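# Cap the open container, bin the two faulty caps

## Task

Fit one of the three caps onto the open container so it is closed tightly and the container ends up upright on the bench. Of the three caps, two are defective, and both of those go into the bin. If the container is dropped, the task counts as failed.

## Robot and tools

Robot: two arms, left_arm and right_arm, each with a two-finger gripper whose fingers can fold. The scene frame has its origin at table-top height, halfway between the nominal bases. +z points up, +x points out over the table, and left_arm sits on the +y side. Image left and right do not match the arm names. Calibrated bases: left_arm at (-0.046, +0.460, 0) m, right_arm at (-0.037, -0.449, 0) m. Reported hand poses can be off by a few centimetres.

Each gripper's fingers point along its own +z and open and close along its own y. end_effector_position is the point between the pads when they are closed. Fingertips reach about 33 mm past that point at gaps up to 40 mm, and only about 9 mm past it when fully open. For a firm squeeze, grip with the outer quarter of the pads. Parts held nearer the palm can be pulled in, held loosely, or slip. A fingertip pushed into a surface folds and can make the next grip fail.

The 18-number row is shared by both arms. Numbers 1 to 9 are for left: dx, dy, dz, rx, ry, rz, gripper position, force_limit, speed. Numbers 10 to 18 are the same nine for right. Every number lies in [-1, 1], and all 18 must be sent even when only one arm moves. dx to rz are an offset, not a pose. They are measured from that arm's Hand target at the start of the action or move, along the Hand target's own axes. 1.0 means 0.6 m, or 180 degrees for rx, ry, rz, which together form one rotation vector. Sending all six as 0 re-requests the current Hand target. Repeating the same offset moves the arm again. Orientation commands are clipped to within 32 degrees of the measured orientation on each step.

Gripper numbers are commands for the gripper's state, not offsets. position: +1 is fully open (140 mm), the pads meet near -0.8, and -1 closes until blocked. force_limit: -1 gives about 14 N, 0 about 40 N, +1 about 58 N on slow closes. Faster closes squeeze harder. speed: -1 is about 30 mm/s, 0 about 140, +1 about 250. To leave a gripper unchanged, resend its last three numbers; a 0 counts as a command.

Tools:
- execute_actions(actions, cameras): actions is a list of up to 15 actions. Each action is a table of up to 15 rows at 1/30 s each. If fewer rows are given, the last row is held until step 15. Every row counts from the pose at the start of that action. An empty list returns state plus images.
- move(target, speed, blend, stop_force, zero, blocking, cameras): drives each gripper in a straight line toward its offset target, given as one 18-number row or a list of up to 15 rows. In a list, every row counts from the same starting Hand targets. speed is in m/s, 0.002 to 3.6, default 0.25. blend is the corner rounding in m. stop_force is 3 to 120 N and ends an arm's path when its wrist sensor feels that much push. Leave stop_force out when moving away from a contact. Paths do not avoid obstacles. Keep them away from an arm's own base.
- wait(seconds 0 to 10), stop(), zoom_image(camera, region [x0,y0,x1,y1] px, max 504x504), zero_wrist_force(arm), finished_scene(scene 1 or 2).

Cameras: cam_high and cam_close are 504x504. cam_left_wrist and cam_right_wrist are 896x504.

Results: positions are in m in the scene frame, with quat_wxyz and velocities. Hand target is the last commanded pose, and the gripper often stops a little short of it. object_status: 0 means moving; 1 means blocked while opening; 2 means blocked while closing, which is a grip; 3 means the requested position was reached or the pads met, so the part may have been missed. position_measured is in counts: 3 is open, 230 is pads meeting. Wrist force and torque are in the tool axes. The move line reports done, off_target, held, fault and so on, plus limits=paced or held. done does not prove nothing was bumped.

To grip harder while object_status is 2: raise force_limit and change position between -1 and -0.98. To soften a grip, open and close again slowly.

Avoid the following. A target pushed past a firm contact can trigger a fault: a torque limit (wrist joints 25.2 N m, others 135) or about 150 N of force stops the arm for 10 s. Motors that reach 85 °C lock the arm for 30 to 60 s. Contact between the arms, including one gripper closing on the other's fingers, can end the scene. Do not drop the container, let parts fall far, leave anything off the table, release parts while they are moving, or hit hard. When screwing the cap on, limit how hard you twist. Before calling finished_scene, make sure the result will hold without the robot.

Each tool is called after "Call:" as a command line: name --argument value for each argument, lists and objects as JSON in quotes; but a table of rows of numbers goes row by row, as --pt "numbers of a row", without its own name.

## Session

Call:
execute_actions --actions '[]'

Scene clock: 0.00 s.
left_arm: end_effector_position=(+0.2579, +0.1028, +0.2925) position_measured=3 object_status=3 end_effector_quat_wxyz=(-0.488, +0.241, +0.836, -0.069) | right_arm: end_effector_position=(+0.6393, -0.2127, +0.3285) position_measured=3 object_status=3 end_effector_quat_wxyz=(-0.011, +0.855, +0.013, +0.519)
Joint positions: left_arm=[-0.795 -1.011 0.987 -0.626 -2.126 0.042] | right_arm=[0.188 -1.437 1.971 -3.189 -1.736 3.234]
Joint velocities: within noise
Joint torques (N m): no reading
Motor temperatures (°C): left_arm=[33 30 26 43 35 37] | right_arm=[27 33 30 34 36 39]
Wrist force (N): no reading
Wrist torque (N m): no reading
Wrist force, peak (N): no reading
Hand target: left_arm +0.2579, +0.1028, +0.2925; -0.488, +0.241, +0.836, -0.069 | right_arm +0.6393, -0.2127, +0.3285; -0.011, +0.855, +0.013, +0.519
Tool commands: left_gripper/position=+1.0 left_gripper/force_limit=+1.0 left_gripper/speed=+1.0 right_gripper/position=+1.0 right_gripper/force_limit=+1.0 right_gripper/speed=+1.0

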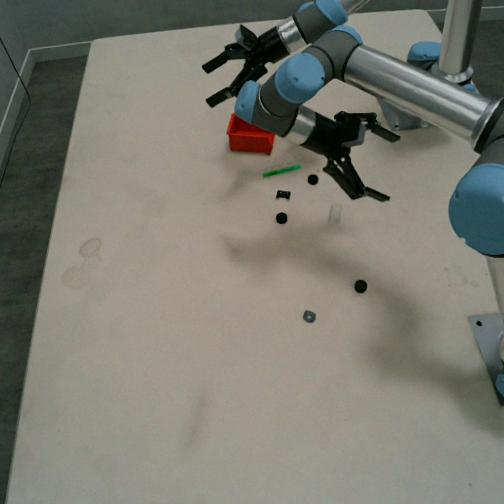

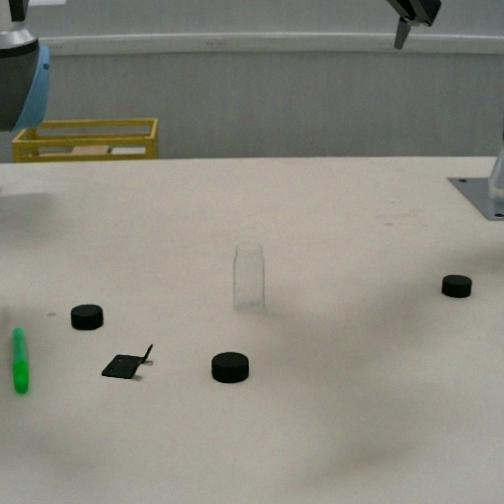

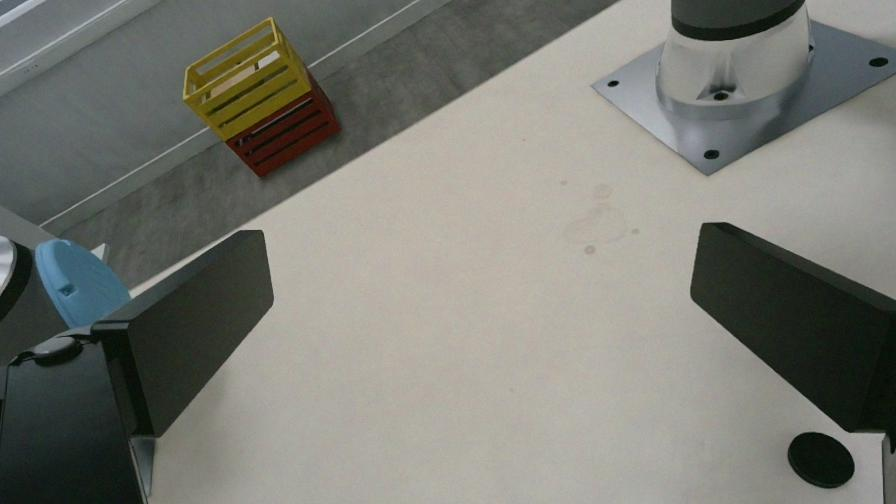

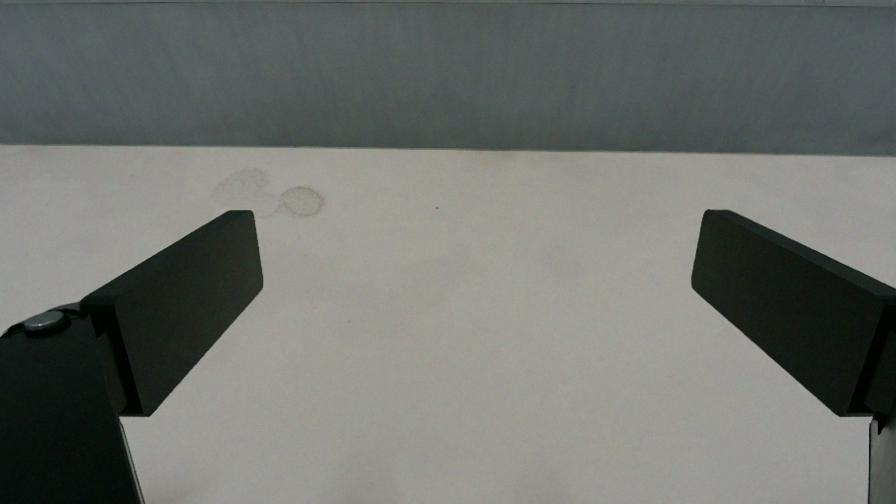

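Call:
zoom_image --camera "cam_close" --region '[50, 280, 270, 400]'

Call:
zoom_image --camera "cam_close" --region '[410, 250, 504, 320]'

Call:
zoom_image --camera "cam_high" --region '[200, 90, 400, 340]'

Scaled by 2.291.

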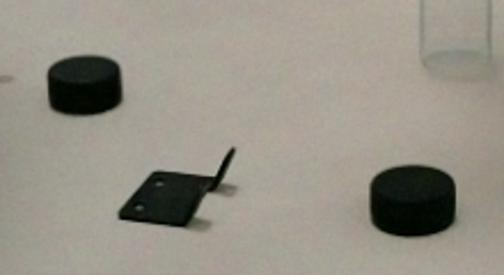

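Scaled by 5.362.

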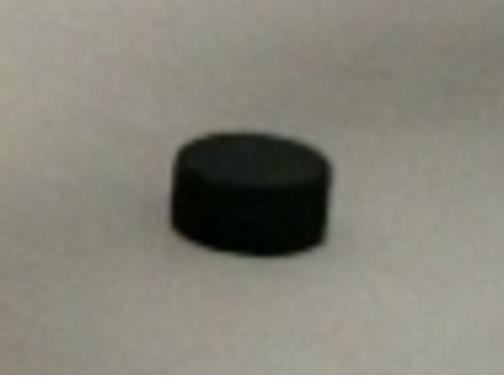

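Scaled by 2.016.

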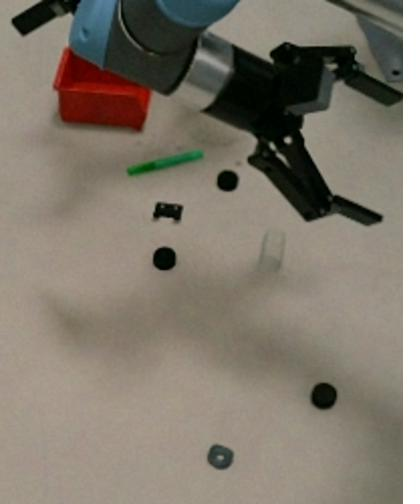

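Call:
move --target '[0.1382,0.039,-0.0352,-0.0465,-0.3285,-0.1622,0.05,0,1,-0.0903,-0.2007,-0.3577,-0.0074,-0.347,0.0087,-0.3,0,1]' --speed 0.4 --cameras '["all"]'

Scene clock: 7.63 s.
left_arm: end_effector_position=(+0.2499, +0.1598, +0.3601) position_measured=123 object_status=3 end_effector_quat_wxyz=(-0.001, +0.000, +1.000, -0.001) | right_arm: end_effector_position=(+0.4201, -0.0996, +0.3801) position_measured=167 object_status=3 end_effector_quat_wxyz=(+0.000, +1.000, +0.000, +0.000)
Joint positions: left_arm=[-1.107 -1.764 1.528 -1.336 -1.572 -1.113] | right_arm=[0.386 -1.371 1.081 -1.281 -1.572 3.562]
Joint torques (N m): left_arm=[-9.83 -22.04 -14.78 -2.48 2.25 -1.35] | right_arm=[10.62 -25.49 -37.76 -0.26 1.33 2.22]
Wrist force (N): left_arm=[-0.9 2.5 -2.2] | right_arm=[1.4 0.0 0.0]
Wrist torque (N m): left_arm=[0.34 -0.04 0.38] | right_arm=[-0.30 -0.86 0.28]
Wrist force, peak (N): left_arm=[-0.3 2.4 -2.8] | right_arm=[1.6 0.0 0.0]
Hand target: left_arm +0.2499, +0.1598, +0.3601; -0.001, +0.000, +1.000, -0.001 | right_arm +0.4201, -0.0996, +0.3801; +0.000, +1.000, +0.000, +0.000
Off the commanded pose: left_arm 0.000 m, 0 deg | right_arm 0.000 m, 0 deg.
move: done

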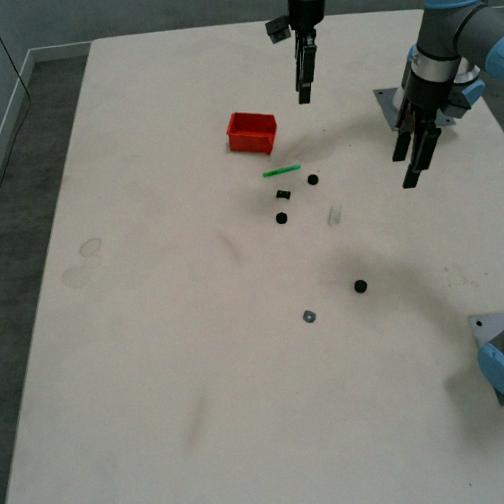

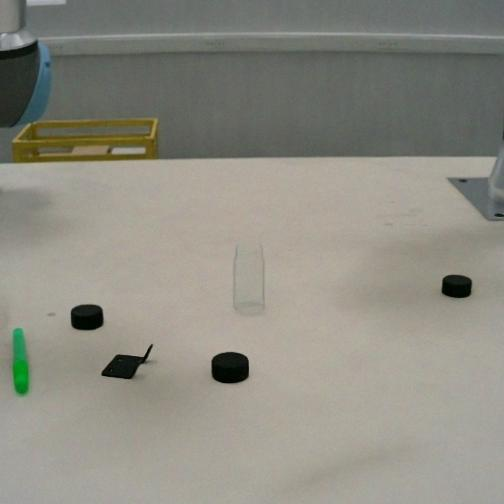

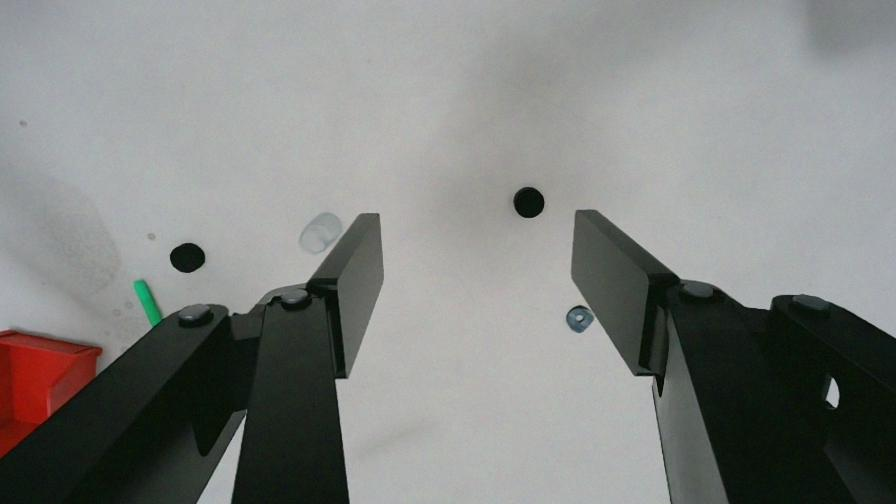

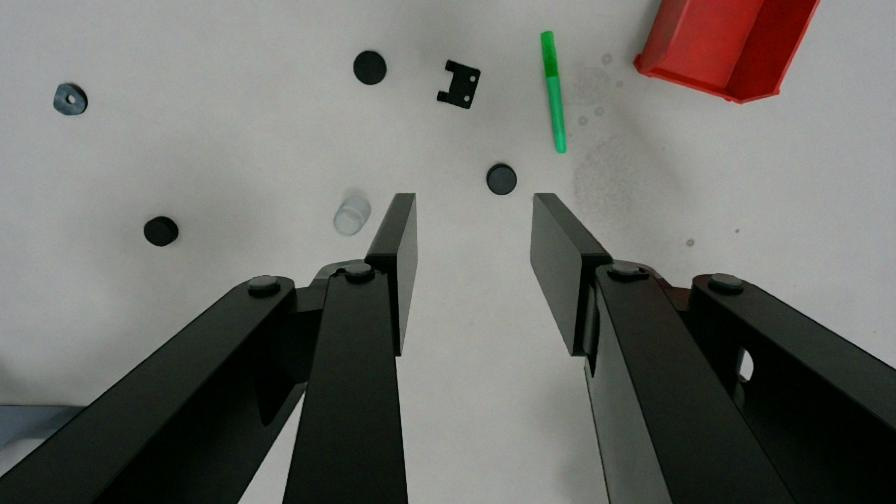

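Call:
zoom_image --camera "cam_right_wrist" --region '[340, 30, 540, 250]'

Call:
zoom_image --camera "cam_right_wrist" --region '[110, 180, 230, 280]'

Call:
zoom_image --camera "cam_left_wrist" --region '[480, 160, 600, 260]'

Call:
zoom_image --camera "cam_left_wrist" --region '[140, 190, 380, 310]'

Call:
zoom_image --camera "cam_right_wrist" --region '[600, 0, 860, 130]'

Scaled by 2.291.

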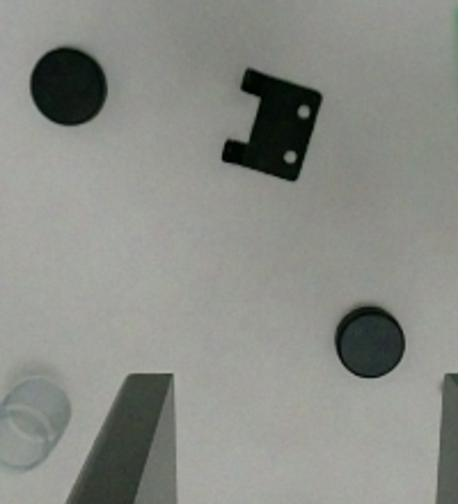

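Scaled by 4.200.

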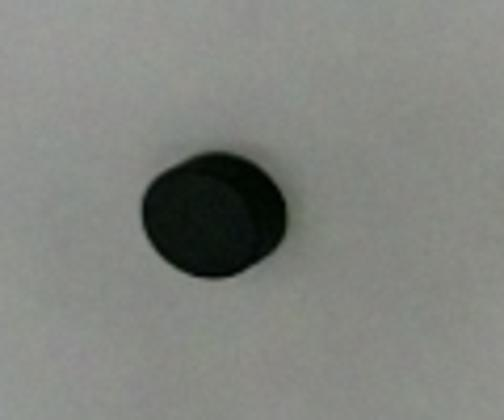

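Scaled by 4.200.

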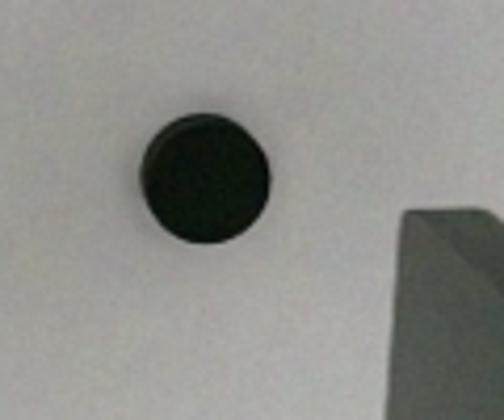

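Scaled by 2.100.

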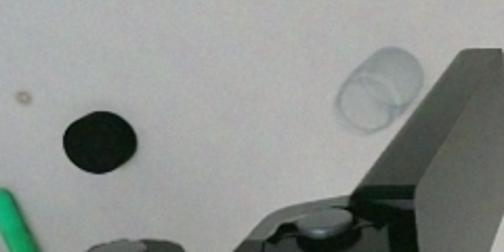

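Scaled by 1.938.

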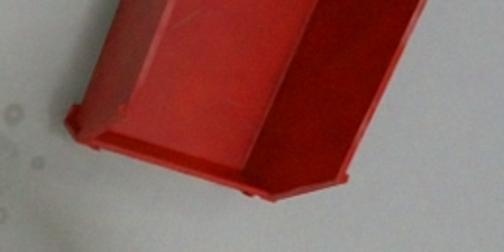

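Call:
zoom_image --camera "cam_right_wrist" --region '[345, 42, 395, 92]'

Call:
zoom_image --camera "cam_left_wrist" --region '[504, 178, 554, 228]'

Call:
zoom_image --camera "cam_right_wrist" --region '[477, 154, 527, 204]'

Call:
zoom_image --camera "cam_right_wrist" --region '[325, 180, 385, 240]'

Scaled by 10.080.

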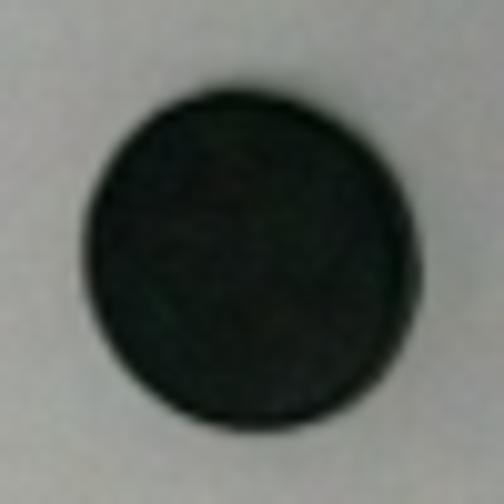

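Scaled by 10.080.

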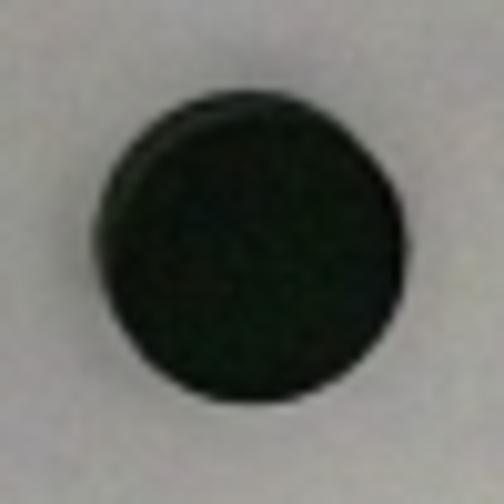

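Scaled by 10.080.

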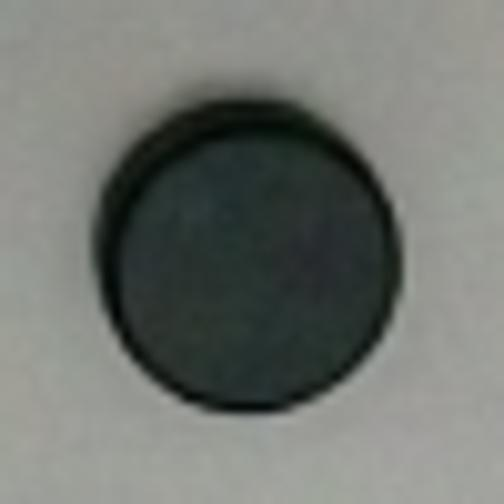

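Scaled by 8.400.

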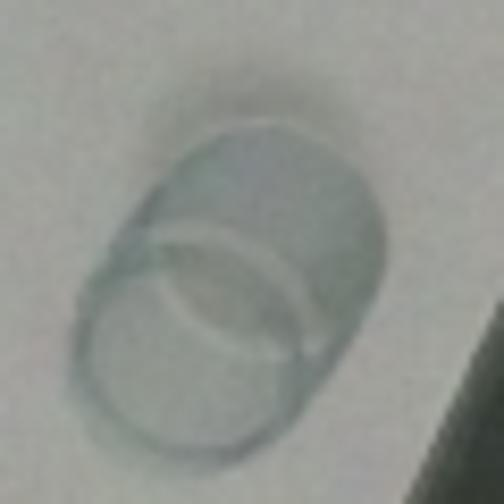

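Call:
zoom_image --camera "cam_close" --region '[205, 343, 255, 393]'

Call:
zoom_image --camera "cam_close" --region '[62, 293, 112, 343]'

Call:
zoom_image --camera "cam_close" --region '[432, 262, 482, 312]'

Scaled by 10.080.

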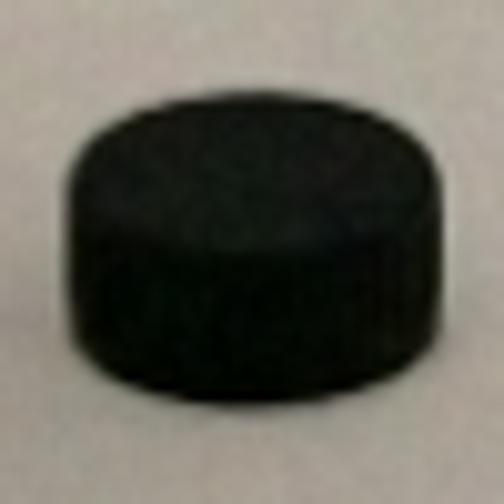

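Scaled by 10.080.

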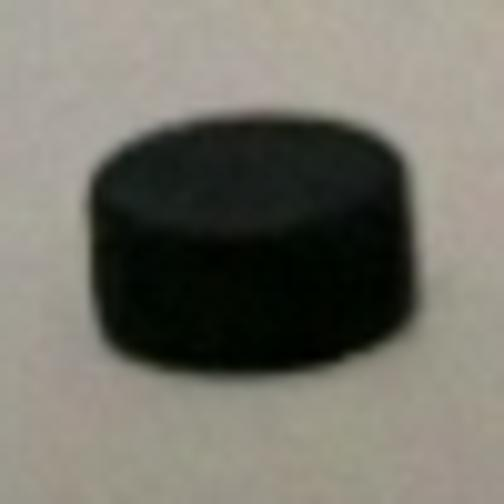

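Scaled by 10.080.

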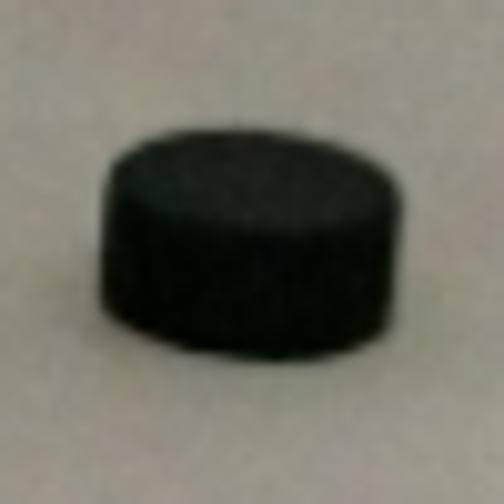

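Call:
move --pt "0 0.0667 0.05 0 0 -0.6478 0.05 0 -1 -0.0335 0.034 0.1 0 0 -0.6667 -0.3 0 -1" --pt "-0.0585 -0.0497 0.4093 0.3342 0.2064 -0.579 0.05 0 -1 -0.0823 0.0812 0.30 0 0 0.6667 -0.3 0 -1" --pt "-0.0585 -0.0497 0.4093 0.3342 0.2064 -0.579 0.05 0 -1 -0.0823 0.0812 0.4335 0 0 0 -0.3 0 -1" --speed 0.6 --blend '[0.03,0.02,0]' --cameras '["all"]'

Scene clock: 18.77 s.
left_arm: end_effector_position=(+0.2847, +0.1297, +0.1145) position_measured=123 object_status=3 end_effector_quat_wxyz=(+0.264, +0.737, -0.454, +0.425) | right_arm: end_effector_position=(+0.3708, -0.1485, +0.1200) position_measured=167 object_status=3 end_effector_quat_wxyz=(+0.000, +1.000, -0.001, +0.000)
Joint positions: left_arm=[-1.02 -1.323 2.815 -4.11 -1.641 -3.103] | right_arm=[0.336 -1.502 1.909 -1.979 -1.572 -2.771]
Joint torques (N m): left_arm=[10.36 -8.74 3.52 -5.87 -2.42 -0.18] | right_arm=[-11.12 -35.39 -14.84 -5.4 1.21 -1.67]
Wrist force (N): left_arm=[0.5 1.6 -0.4] | right_arm=[1.3 0.0 0.0]
Wrist torque (N m): left_arm=[0.14 -0.13 -0.05] | right_arm=[-0.31 -0.79 0.33]
Wrist force, peak (N): left_arm=[-1.1 2.9 -3.4] | right_arm=[2.1 -0.1 0.1]
Hand target: left_arm +0.2847, +0.1297, +0.1145; +0.264, +0.737, -0.454, +0.425 | right_arm +0.3708, -0.1485, +0.1200; +0.000, +1.000, +0.000, +0.000
Off the commanded pose: left_arm 0.000 m, 0 deg | right_arm 0.000 m, 0 deg.
move: done

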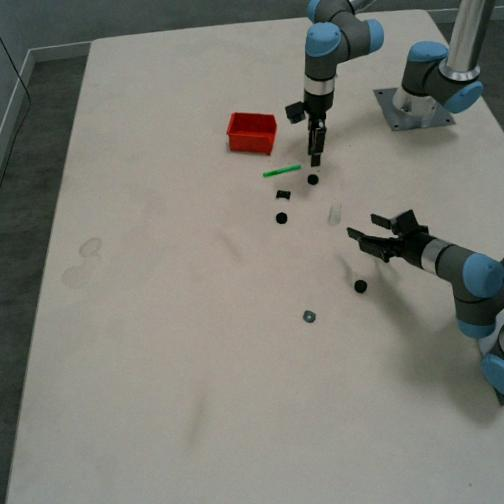

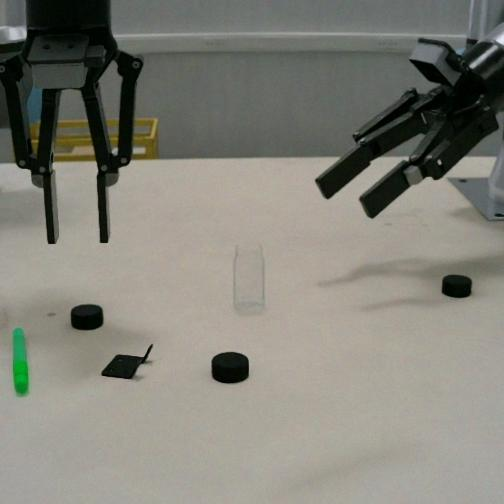

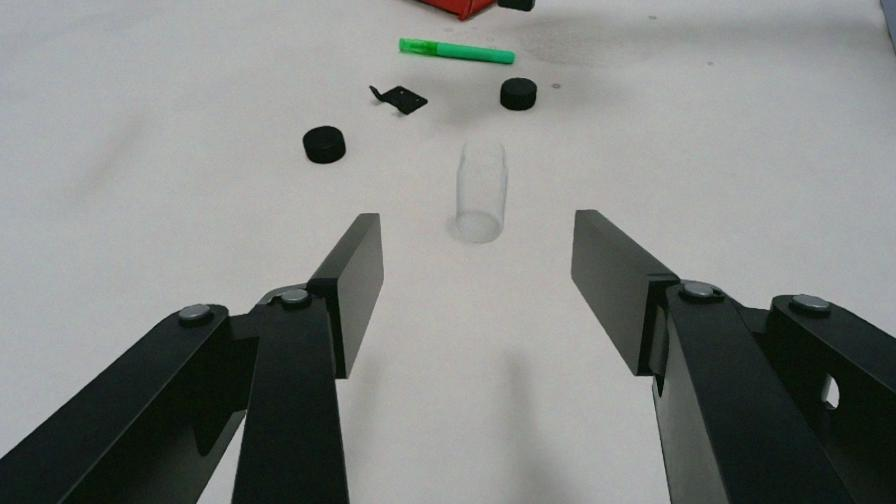

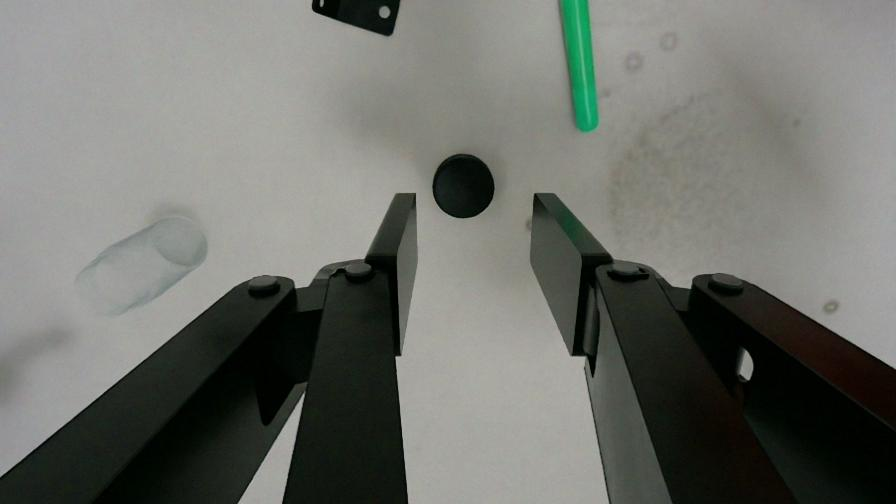

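Call:
zoom_image --camera "cam_left_wrist" --region '[430, 125, 530, 255]'

Call:
zoom_image --camera "cam_right_wrist" --region '[60, 190, 230, 330]'

Scaled by 3.877.

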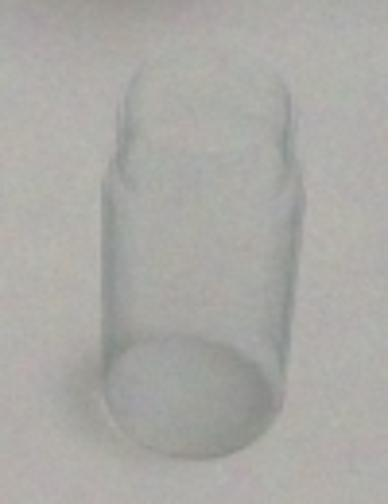

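Scaled by 2.965.

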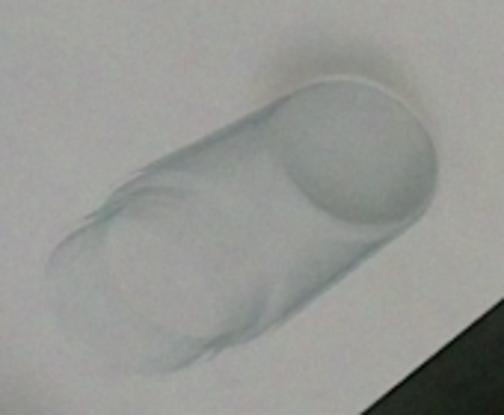

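Call:
move --pt "-0.0242 0.0162 0.0416 0 0 0 0.05 0 -1 -0.0027 -0.003 0.1 0 0 0 -0.3 0 -1" --pt "-0.0242 0.0162 0.2083 0 0 0 0.05 0 -1 -0.0027 -0.003 0.1368 0 0 0 -0.3 0 -1" --speed '[0.2,0.1]' --blend '[0.005,0]' --cameras '["cam_left_wrist","cam_right_wrist","cam_close"]'

Scene clock: 22.57 s.
left_arm: end_effector_position=(+0.3210, +0.0350, +0.0396) position_measured=123 object_status=3 end_effector_quat_wxyz=(+0.264, +0.737, -0.454, +0.425) | right_arm: end_effector_position=(+0.3693, -0.1467, +0.0379) position_measured=167 object_status=3 end_effector_quat_wxyz=(+0.000, +1.000, +0.000, +0.000)
Joint positions: left_arm=[-1.084 -0.915 2.568 -4.271 -1.586 -3.135] | right_arm=[0.341 -1.398 2.031 -2.205 -1.572 -2.767]
Joint torques (N m): left_arm=[10.41 -18.98 -9.01 -1.7 -2.23 0.74] | right_arm=[9.47 -19.62 -11.44 -5.38 1.34 2]
Wrist force (N): left_arm=[0.2 1.2 -0.5] | right_arm=[1.3 0.3 0.3]
Wrist torque (N m): left_arm=[0.05 -0.06 0.05] | right_arm=[-0.26 -0.80 0.22]
Wrist force, peak (N): left_arm=[0.9 1.7 -1.0] | right_arm=[1.4 -0.1 -1.7]
Hand target: left_arm +0.3211, +0.0349, +0.0395; +0.264, +0.737, -0.454, +0.425 | right_arm +0.3693, -0.1467, +0.0379; +0.000, +1.000, +0.000, +0.000
Off the commanded pose: left_arm 0.000 m, 0 deg | right_arm 0.000 m, 0 deg.
move: done
Images, in order (width x height): cam_close 504x504, cam_left_wrist 896x504, cam_right_wrist 896x504.

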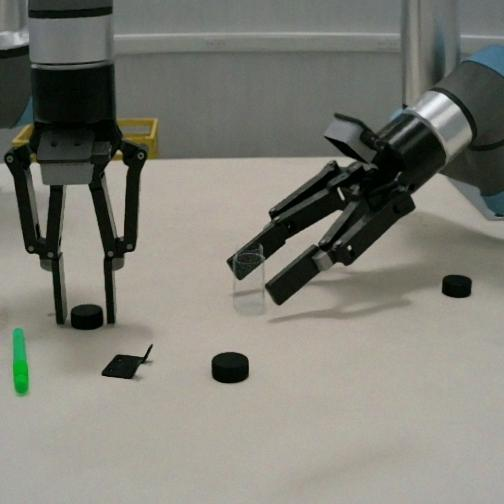

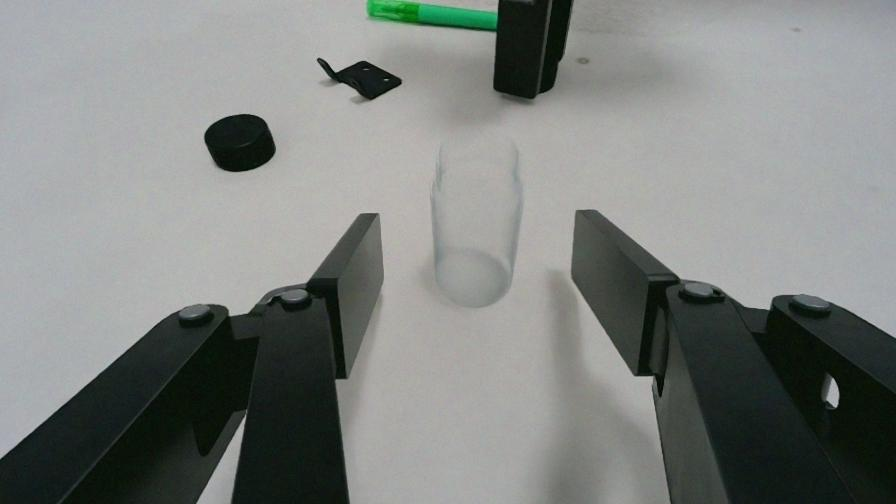

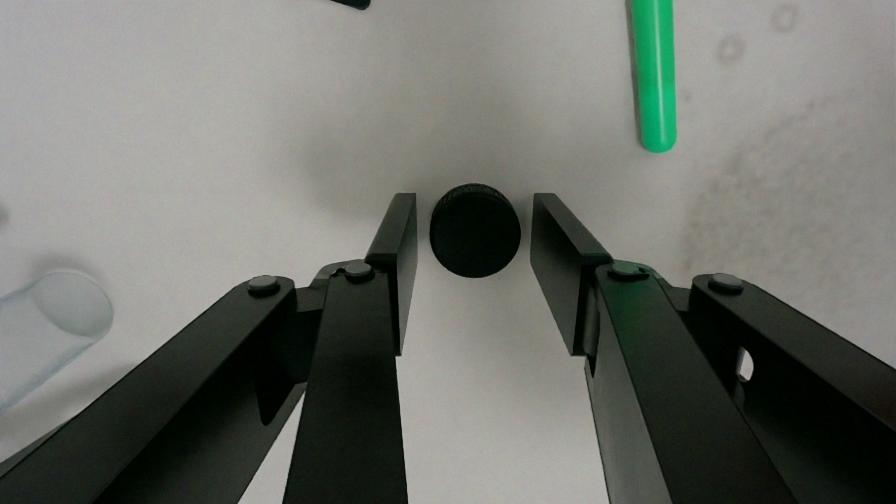

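Call:
move --target '[0,0,0,0,0,0,-1,0,-1,0,0,0,0,0,0,-1,0,-1]'

Call:
wait --seconds 0.4

Call:
move --target '[0,0,0,0,0,0,-1,0,-1,0,0,0,0,0,0,-0.33,0,-1]'

Call:
move --target '[0,0,0,0,0,0,-1,0,-1,0,0,0,0,0,-0.5,-0.33,0,-1]' --speed 0.7

Call:
move --target '[0,0,0,0,0,0,-1,0,-1,0,0,0,0,0,0,-1,0,-1]'

Call:
wait --seconds 0.6 --cameras '["cam_left_wrist","cam_right_wrist"]'

Scene clock: 24.80 s.
left_arm: end_effector_position=(+0.3211, +0.0349, +0.0395) position_measured=185 object_status=0 end_effector_quat_wxyz=(+0.264, +0.737, -0.454, +0.425) | right_arm: end_effector_position=(+0.3693, -0.1467, +0.0379) position_measured=186 object_status=2 end_effector_quat_wxyz=(+0.000, +1.000, +0.000, +0.000)
Joint positions: left_arm=[-1.084 -0.915 2.568 -4.271 -1.586 -3.135] | right_arm=[0.341 -1.398 2.031 -2.205 -1.572 -2.767]
Joint torques (N m): left_arm=[7.65 -18.9 -7.23 -1.85 -2.3 0.83] | right_arm=[7.2 -19.86 -12.21 -3.35 1.14 1.36]
Wrist force (N): left_arm=[3.2 1.1 -3.3] | right_arm=[-3.1 2.5 -16.0]
Wrist torque (N m): left_arm=[0.09 -0.03 0.08] | right_arm=[-0.38 -0.85 0.22]
Wrist force, peak (N): left_arm=[3.2 1.1 -3.3] | right_arm=[-3.2 2.3 -16.3]
Hand target: left_arm +0.3211, +0.0349, +0.0395; +0.264, +0.737, -0.454, +0.425 | right_arm +0.3693, -0.1467, +0.0379; +0.000, +1.000, +0.000, +0.000
Off the commanded pose: left_arm 0.000 m, 0 deg | right_arm 0.000 m, 0 deg.
move: done

Scene clock: 25.20 s.
left_arm: end_effector_position=(+0.3211, +0.0349, +0.0395) position_measured=185 object_status=2 end_effector_quat_wxyz=(+0.264, +0.737, -0.454, +0.425) | right_arm: end_effector_position=(+0.3693, -0.1467, +0.0379) position_measured=186 object_status=2 end_effector_quat_wxyz=(+0.000, +1.000, +0.000, +0.000)
Joint positions: left_arm=[-1.084 -0.915 2.568 -4.271 -1.586 -3.135] | right_arm=[0.341 -1.398 2.031 -2.205 -1.572 -2.767]
Joint torques (N m): left_arm=[8.8 -20.65 -6.92 -1.94 -2.02 0.79] | right_arm=[7.26 -18.9 -13.74 -2.78 0.94 1.13]
Wrist force (N): left_arm=[3.2 1.1 -3.3] | right_arm=[-3.3 2.3 -16.0]
Wrist torque (N m): left_arm=[0.10 -0.02 0.08] | right_arm=[-0.43 -0.81 0.22]
Wrist force, peak (N): left_arm=[3.2 1.1 -3.6] | right_arm=[-3.1 2.3 -16.2]
Hand target: left_arm +0.3211, +0.0349, +0.0395; +0.264, +0.737, -0.454, +0.425 | right_arm +0.3693, -0.1467, +0.0379; +0.000, +1.000, +0.000, +0.000
Tool commands: left_gripper/position=-1.0 left_gripper/force_limit=+0.0 left_gripper/speed=-1.0 right_gripper/position=-1.0 right_gripper/force_limit=+0.0 right_gripper/speed=-1.0
Off the commanded pose: left_arm 0.000 m, 0 deg | right_arm 0.000 m, 0 deg.
wait: 0.40 s; at rest by 0.17 s

Scene clock: 25.80 s.
left_arm: end_effector_position=(+0.3211, +0.0349, +0.0395) position_measured=185 object_status=2 end_effector_quat_wxyz=(+0.264, +0.737, -0.454, +0.425) | right_arm: end_effector_position=(+0.3693, -0.1467, +0.0379) position_measured=171 object_status=0 end_effector_quat_wxyz=(+0.000, +1.000, +0.000, +0.000)
Joint positions: left_arm=[-1.084 -0.915 2.568 -4.271 -1.586 -3.135] | right_arm=[0.341 -1.398 2.031 -2.205 -1.572 -2.767]
Joint torques (N m): left_arm=[8.58 -20.88 -6.25 -1.67 -1.98 0.7] | right_arm=[5.94 -20.28 -13.14 -2.19 1 1.1]
Wrist force (N): left_arm=[3.1 0.9 -3.2] | right_arm=[1.5 0.1 0.1]
Wrist torque (N m): left_arm=[0.06 -0.03 0.08] | right_arm=[-0.29 -0.83 0.23]
Wrist force, peak (N): left_arm=[3.2 0.9 -3.5] | right_arm=[-3.1 2.6 -16.1]
Hand target: left_arm +0.3211, +0.0349, +0.0395; +0.264, +0.737, -0.454, +0.425 | right_arm +0.3693, -0.1467, +0.0379; +0.000, +1.000, +0.000, +0.000
Off the commanded pose: left_arm 0.000 m, 0 deg | right_arm 0.000 m, 0 deg.
move: done

Scene clock: 27.93 s.
left_arm: end_effector_position=(+0.3211, +0.0349, +0.0395) position_measured=185 object_status=2 end_effector_quat_wxyz=(+0.264, +0.737, -0.454, +0.425) | right_arm: end_effector_position=(+0.3693, -0.1467, +0.0379) position_measured=171 object_status=3 end_effector_quat_wxyz=(+0.001, +0.708, +0.707, +0.000)
Joint positions: left_arm=[-1.084 -0.915 2.568 -4.271 -1.586 -3.135] | right_arm=[0.341 -1.398 2.031 -2.205 -1.572 -4.337]
Joint torques (N m): left_arm=[7.06 -19.33 -2.66 -1.8 -1.8 0.83] | right_arm=[-10.94 -38.75 -12.49 -0.27 1.39 -1.68]
Wrist force (N): left_arm=[2.9 1.1 -3.3] | right_arm=[1.4 -0.3 0.4]
Wrist torque (N m): left_arm=[0.09 0.03 0.08] | right_arm=[-0.32 -0.83 0.38]
Wrist force, peak (N): left_arm=[3.2 1.1 -3.4] | right_arm=[1.6 -0.2 0.6]
Hand target: left_arm +0.3211, +0.0349, +0.0395; +0.264, +0.737, -0.454, +0.425 | right_arm +0.3693, -0.1467, +0.0379; +0.001, +0.707, +0.707, +0.000
Off the commanded pose: left_arm 0.000 m, 0 deg | right_arm 0.000 m, 0 deg.
move: done

Scene clock: 28.73 s.
left_arm: end_effector_position=(+0.3211, +0.0349, +0.0395) position_measured=185 object_status=2 end_effector_quat_wxyz=(+0.264, +0.737, -0.454, +0.425) | right_arm: end_effector_position=(+0.3693, -0.1467, +0.0379) position_measured=186 object_status=0 end_effector_quat_wxyz=(+0.001, +0.707, +0.707, +0.000)
Joint positions: left_arm=[-1.084 -0.915 2.568 -4.271 -1.586 -3.135] | right_arm=[0.341 -1.398 2.031 -2.205 -1.572 -4.337]
Joint torques (N m): left_arm=[5.52 -20.57 -0.6 -2 -1.4 0.75] | right_arm=[-11.99 -30.81 -11.97 -0.3 1.32 -2.01]
Wrist force (N): left_arm=[3.0 1.0 -3.3] | right_arm=[-0.2 -4.0 -12.6]
Wrist torque (N m): left_arm=[0.07 0.00 0.08] | right_arm=[-0.12 -0.84 0.37]
Wrist force, peak (N): left_arm=[3.3 1.2 -3.4] | right_arm=[-0.1 -4.1 -12.9]
Hand target: left_arm +0.3211, +0.0349, +0.0395; +0.264, +0.737, -0.454, +0.425 | right_arm +0.3693, -0.1467, +0.0379; +0.001, +0.707, +0.707, +0.000
Off the commanded pose: left_arm 0.000 m, 0 deg | right_arm 0.000 m, 0 deg.
move: done

Scene clock: 29.33 s.
left_arm: end_effector_position=(+0.3211, +0.0349, +0.0395) position_measured=185 object_status=2 end_effector_quat_wxyz=(+0.264, +0.737, -0.454, +0.425) | right_arm: end_effector_position=(+0.3693, -0.1467, +0.0379) position_measured=186 object_status=2 end_effector_quat_wxyz=(+0.001, +0.707, +0.707, +0.000)
Joint positions: left_arm=[-1.084 -0.915 2.568 -4.271 -1.586 -3.135] | right_arm=[0.341 -1.398 2.031 -2.205 -1.572 -4.337]
Joint torques (N m): left_arm=[4.69 -21.1 -0.54 -2.05 -1.19 0.64] | right_arm=[-11.17 -23.61 -12.3 -0.68 1.19 -2.04]
Wrist force (N): left_arm=[2.9 1.0 -3.3] | right_arm=[-0.3 -4.2 -12.7]
Wrist torque (N m): left_arm=[0.07 0.04 0.07] | right_arm=[-0.16 -0.82 0.37]
Wrist force, peak (N): left_arm=[3.1 1.0 -3.6] | right_arm=[-0.3 -4.3 -13.0]
Hand target: left_arm +0.3211, +0.0349, +0.0395; +0.264, +0.737, -0.454, +0.425 | right_arm +0.3693, -0.1467, +0.0379; +0.001, +0.707, +0.707, +0.000
Tool commands: left_gripper/position=-1.0 left_gripper/force_limit=+0.0 left_gripper/speed=-1.0 right_gripper/position=-1.0 right_gripper/force_limit=+0.0 right_gripper/speed=-1.0
Off the commanded pose: left_arm 0.000 m, 0 deg | right_arm 0.000 m, 0 deg.
wait: 0.60 s; at rest by 0.17 s
Images, in order (width x height): cam_left_wrist 896x504, cam_right_wrist 896x504.

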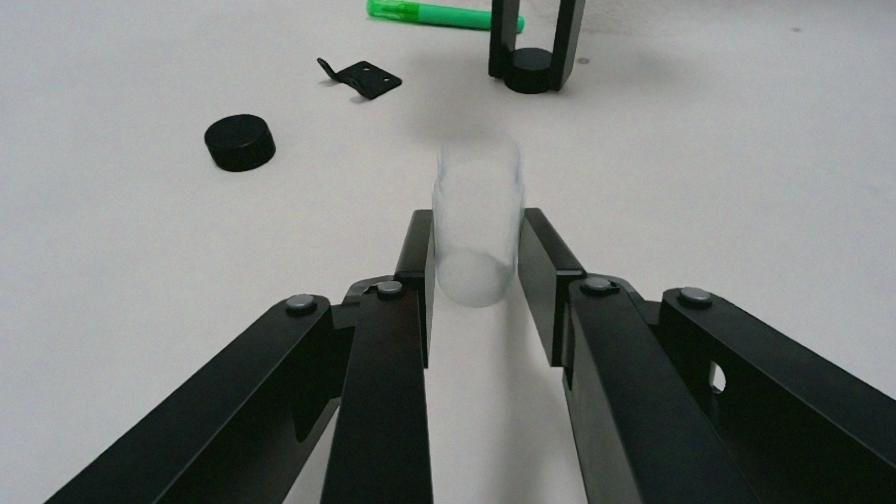

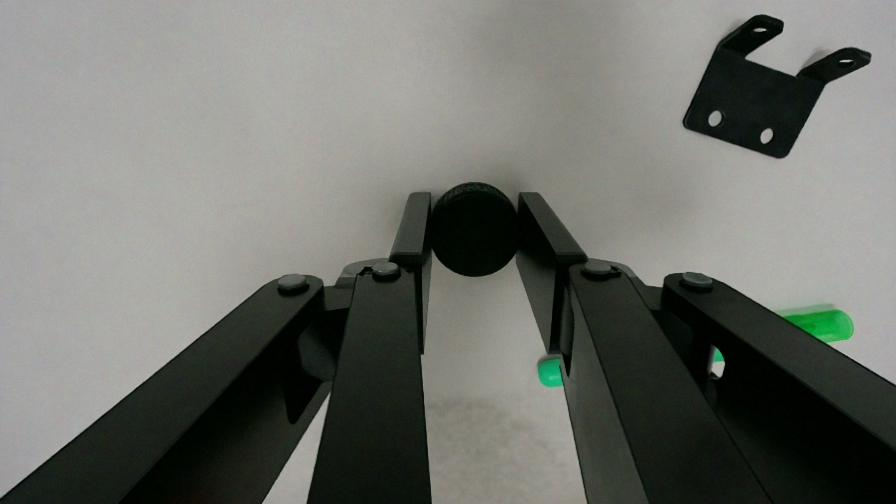

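Call:
move --pt "0 0 0 0 0 0 -1 0 -1 0 0 -0.12 0 0 0 -1 0 -1" --pt "0 0 0 0 0 0 -1 0 -1 0.2012 -0.058 -0.2202 0 0 0 -1 0 -1" --speed 0.25 --blend '[0.03,0]' --cameras '["cam_right_wrist","cam_close"]'

Call:
zoom_image --camera "cam_right_wrist" --region '[407, 60, 527, 180]'

Scene clock: 31.90 s.
left_arm: end_effector_position=(+0.3211, +0.0349, +0.0395) position_measured=185 object_status=2 end_effector_quat_wxyz=(+0.264, +0.737, -0.454, +0.425) | right_arm: end_effector_position=(+0.3345, -0.0260, +0.1699) position_measured=186 object_status=2 end_effector_quat_wxyz=(+0.001, +0.707, +0.707, +0.000)
Joint positions: left_arm=[-1.084 -0.915 2.568 -4.271 -1.586 -3.135] | right_arm=[0.578 -1.408 1.669 -1.831 -1.572 -4.1]
Joint torques (N m): left_arm=[1.82 -19.99 4.92 -1.96 -0.97 0.63] | right_arm=[11.62 -23.37 -35.59 0.17 -1.22 2.29]
Wrist force (N): left_arm=[3.1 0.9 -3.3] | right_arm=[1.2 0.0 0.4]
Wrist torque (N m): left_arm=[0.05 -0.01 0.08] | right_arm=[-0.25 -0.84 0.31]
Wrist force, peak (N): left_arm=[3.3 1.1 -3.5] | right_arm=[-0.2 -4.3 -12.9]
Hand target: left_arm +0.3211, +0.0349, +0.0395; +0.264, +0.737, -0.454, +0.425 | right_arm +0.3345, -0.0259, +0.1699; +0.001, +0.707, +0.707, +0.000
Off the commanded pose: left_arm 0.000 m, 0 deg | right_arm 0.000 m, 0 deg.
move: done
Images, in order (width x height): cam_close 504x504, cam_right_wrist 896x504.

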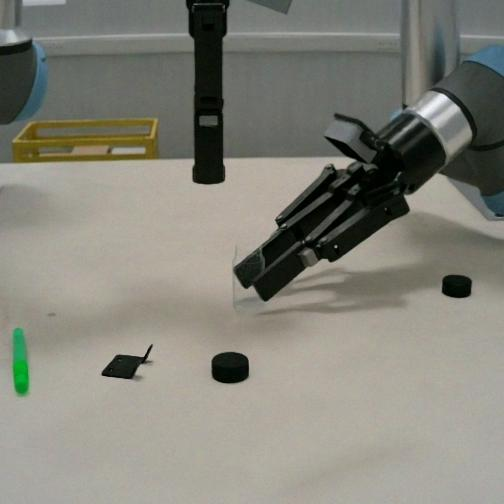

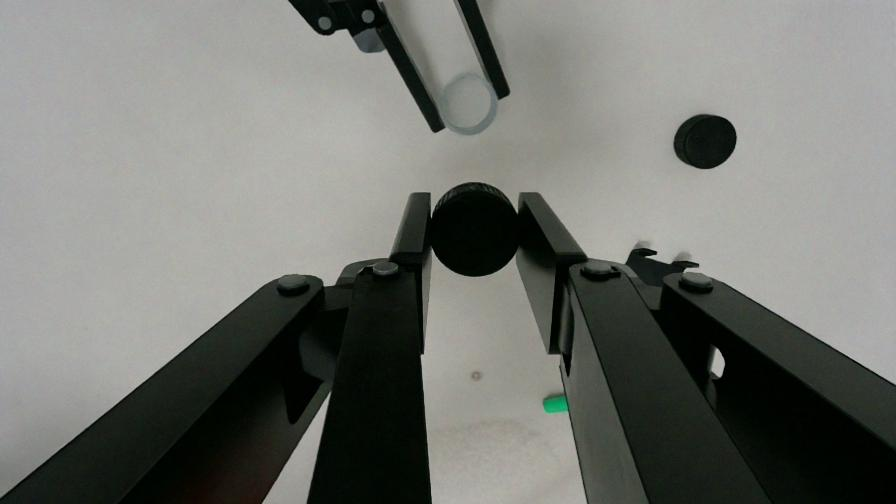

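Scaled by 4.200.

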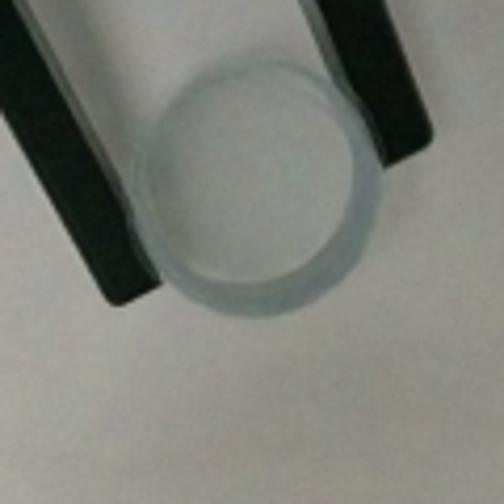

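Call:
move --target '[0,0,0,0,0,0,-1,0,-1,0.0673,-0.0005,0.1065,0,0,0,-1,0,-1]' --speed 0.12 --cameras '["cam_left_wrist","cam_close"]'

Call:
zoom_image --camera "cam_left_wrist" --region '[420, 80, 540, 200]'

Call:
zoom_image --camera "cam_close" --region '[214, 210, 284, 280]'

Scene clock: 33.90 s.
left_arm: end_effector_position=(+0.3211, +0.0349, +0.0395) position_measured=185 object_status=2 end_effector_quat_wxyz=(+0.264, +0.737, -0.454, +0.425) | right_arm: end_effector_position=(+0.3342, +0.0143, +0.1061) position_measured=186 object_status=2 end_effector_quat_wxyz=(+0.001, +0.707, +0.707, +0.000)
Joint positions: left_arm=[-1.084 -0.915 2.568 -4.271 -1.586 -3.135] | right_arm=[0.636 -1.289 1.69 -1.973 -1.572 -4.042]
Joint torques (N m): left_arm=[-0.5 -21.25 5.43 -2.08 -0.85 0.67] | right_arm=[11.19 -27 -33.02 -5.28 -1.03 2.08]
Wrist force (N): left_arm=[3.0 1.1 -3.5] | right_arm=[1.4 -0.2 0.3]
Wrist torque (N m): left_arm=[0.10 -0.01 0.08] | right_arm=[-0.32 -0.83 0.30]
Wrist force, peak (N): left_arm=[3.3 1.1 -3.5] | right_arm=[1.9 -0.3 1.3]
Hand target: left_arm +0.3211, +0.0349, +0.0395; +0.264, +0.737, -0.454, +0.425 | right_arm +0.3343, +0.0144, +0.1060; +0.001, +0.707, +0.707, +0.000
Off the commanded pose: left_arm 0.000 m, 0 deg | right_arm 0.000 m, 0 deg.
move: done
Images, in order (width x height): cam_close 504x504, cam_left_wrist 896x504.

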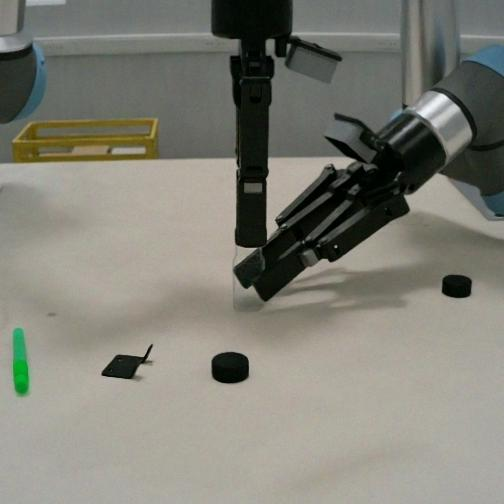

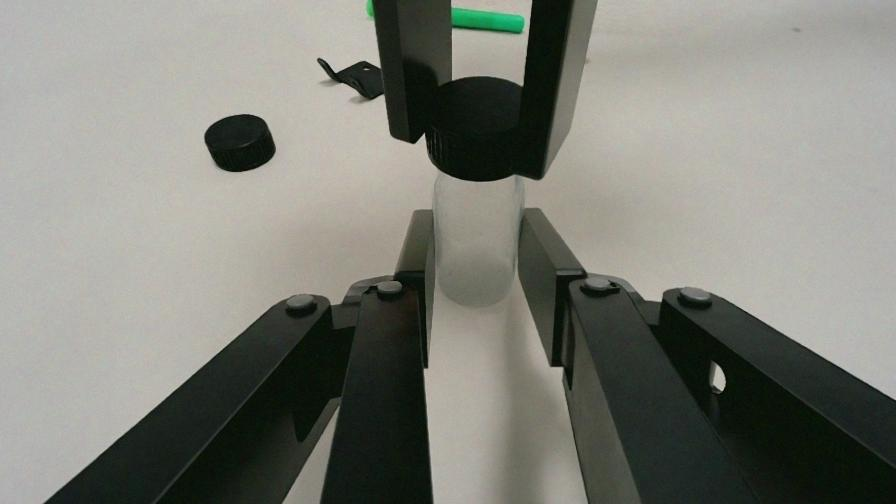

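Scaled by 4.200.

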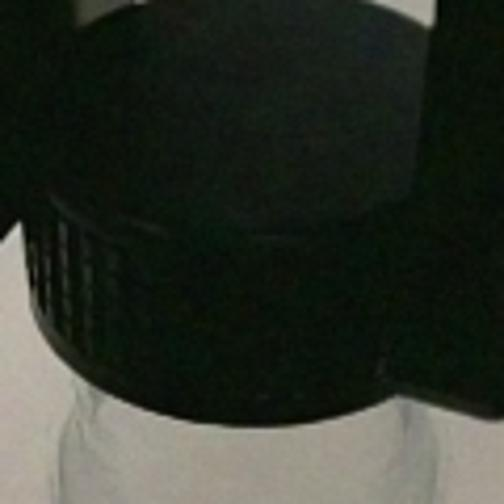

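Scaled by 7.200.

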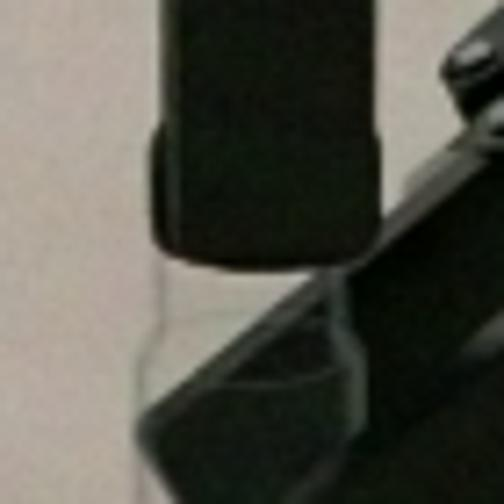

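Call:
zoom_image --camera "cam_close" --region '[224, 225, 274, 275]'

Call:
zoom_image --camera "cam_left_wrist" --region '[415, 130, 545, 260]'

Scaled by 10.080.

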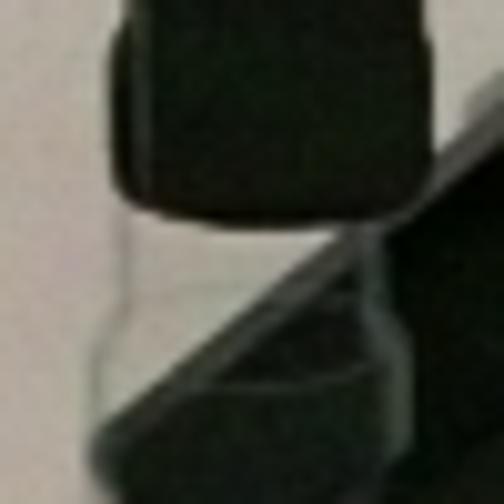

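Scaled by 3.877.

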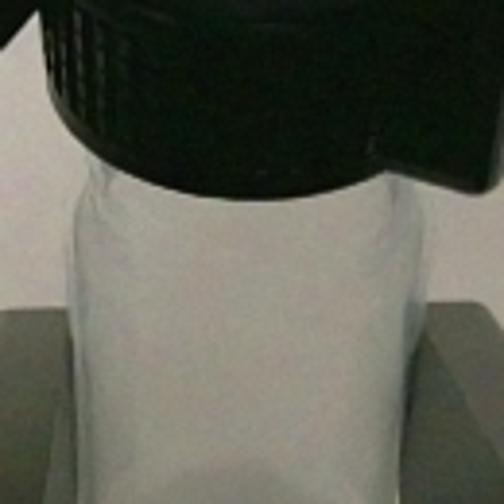

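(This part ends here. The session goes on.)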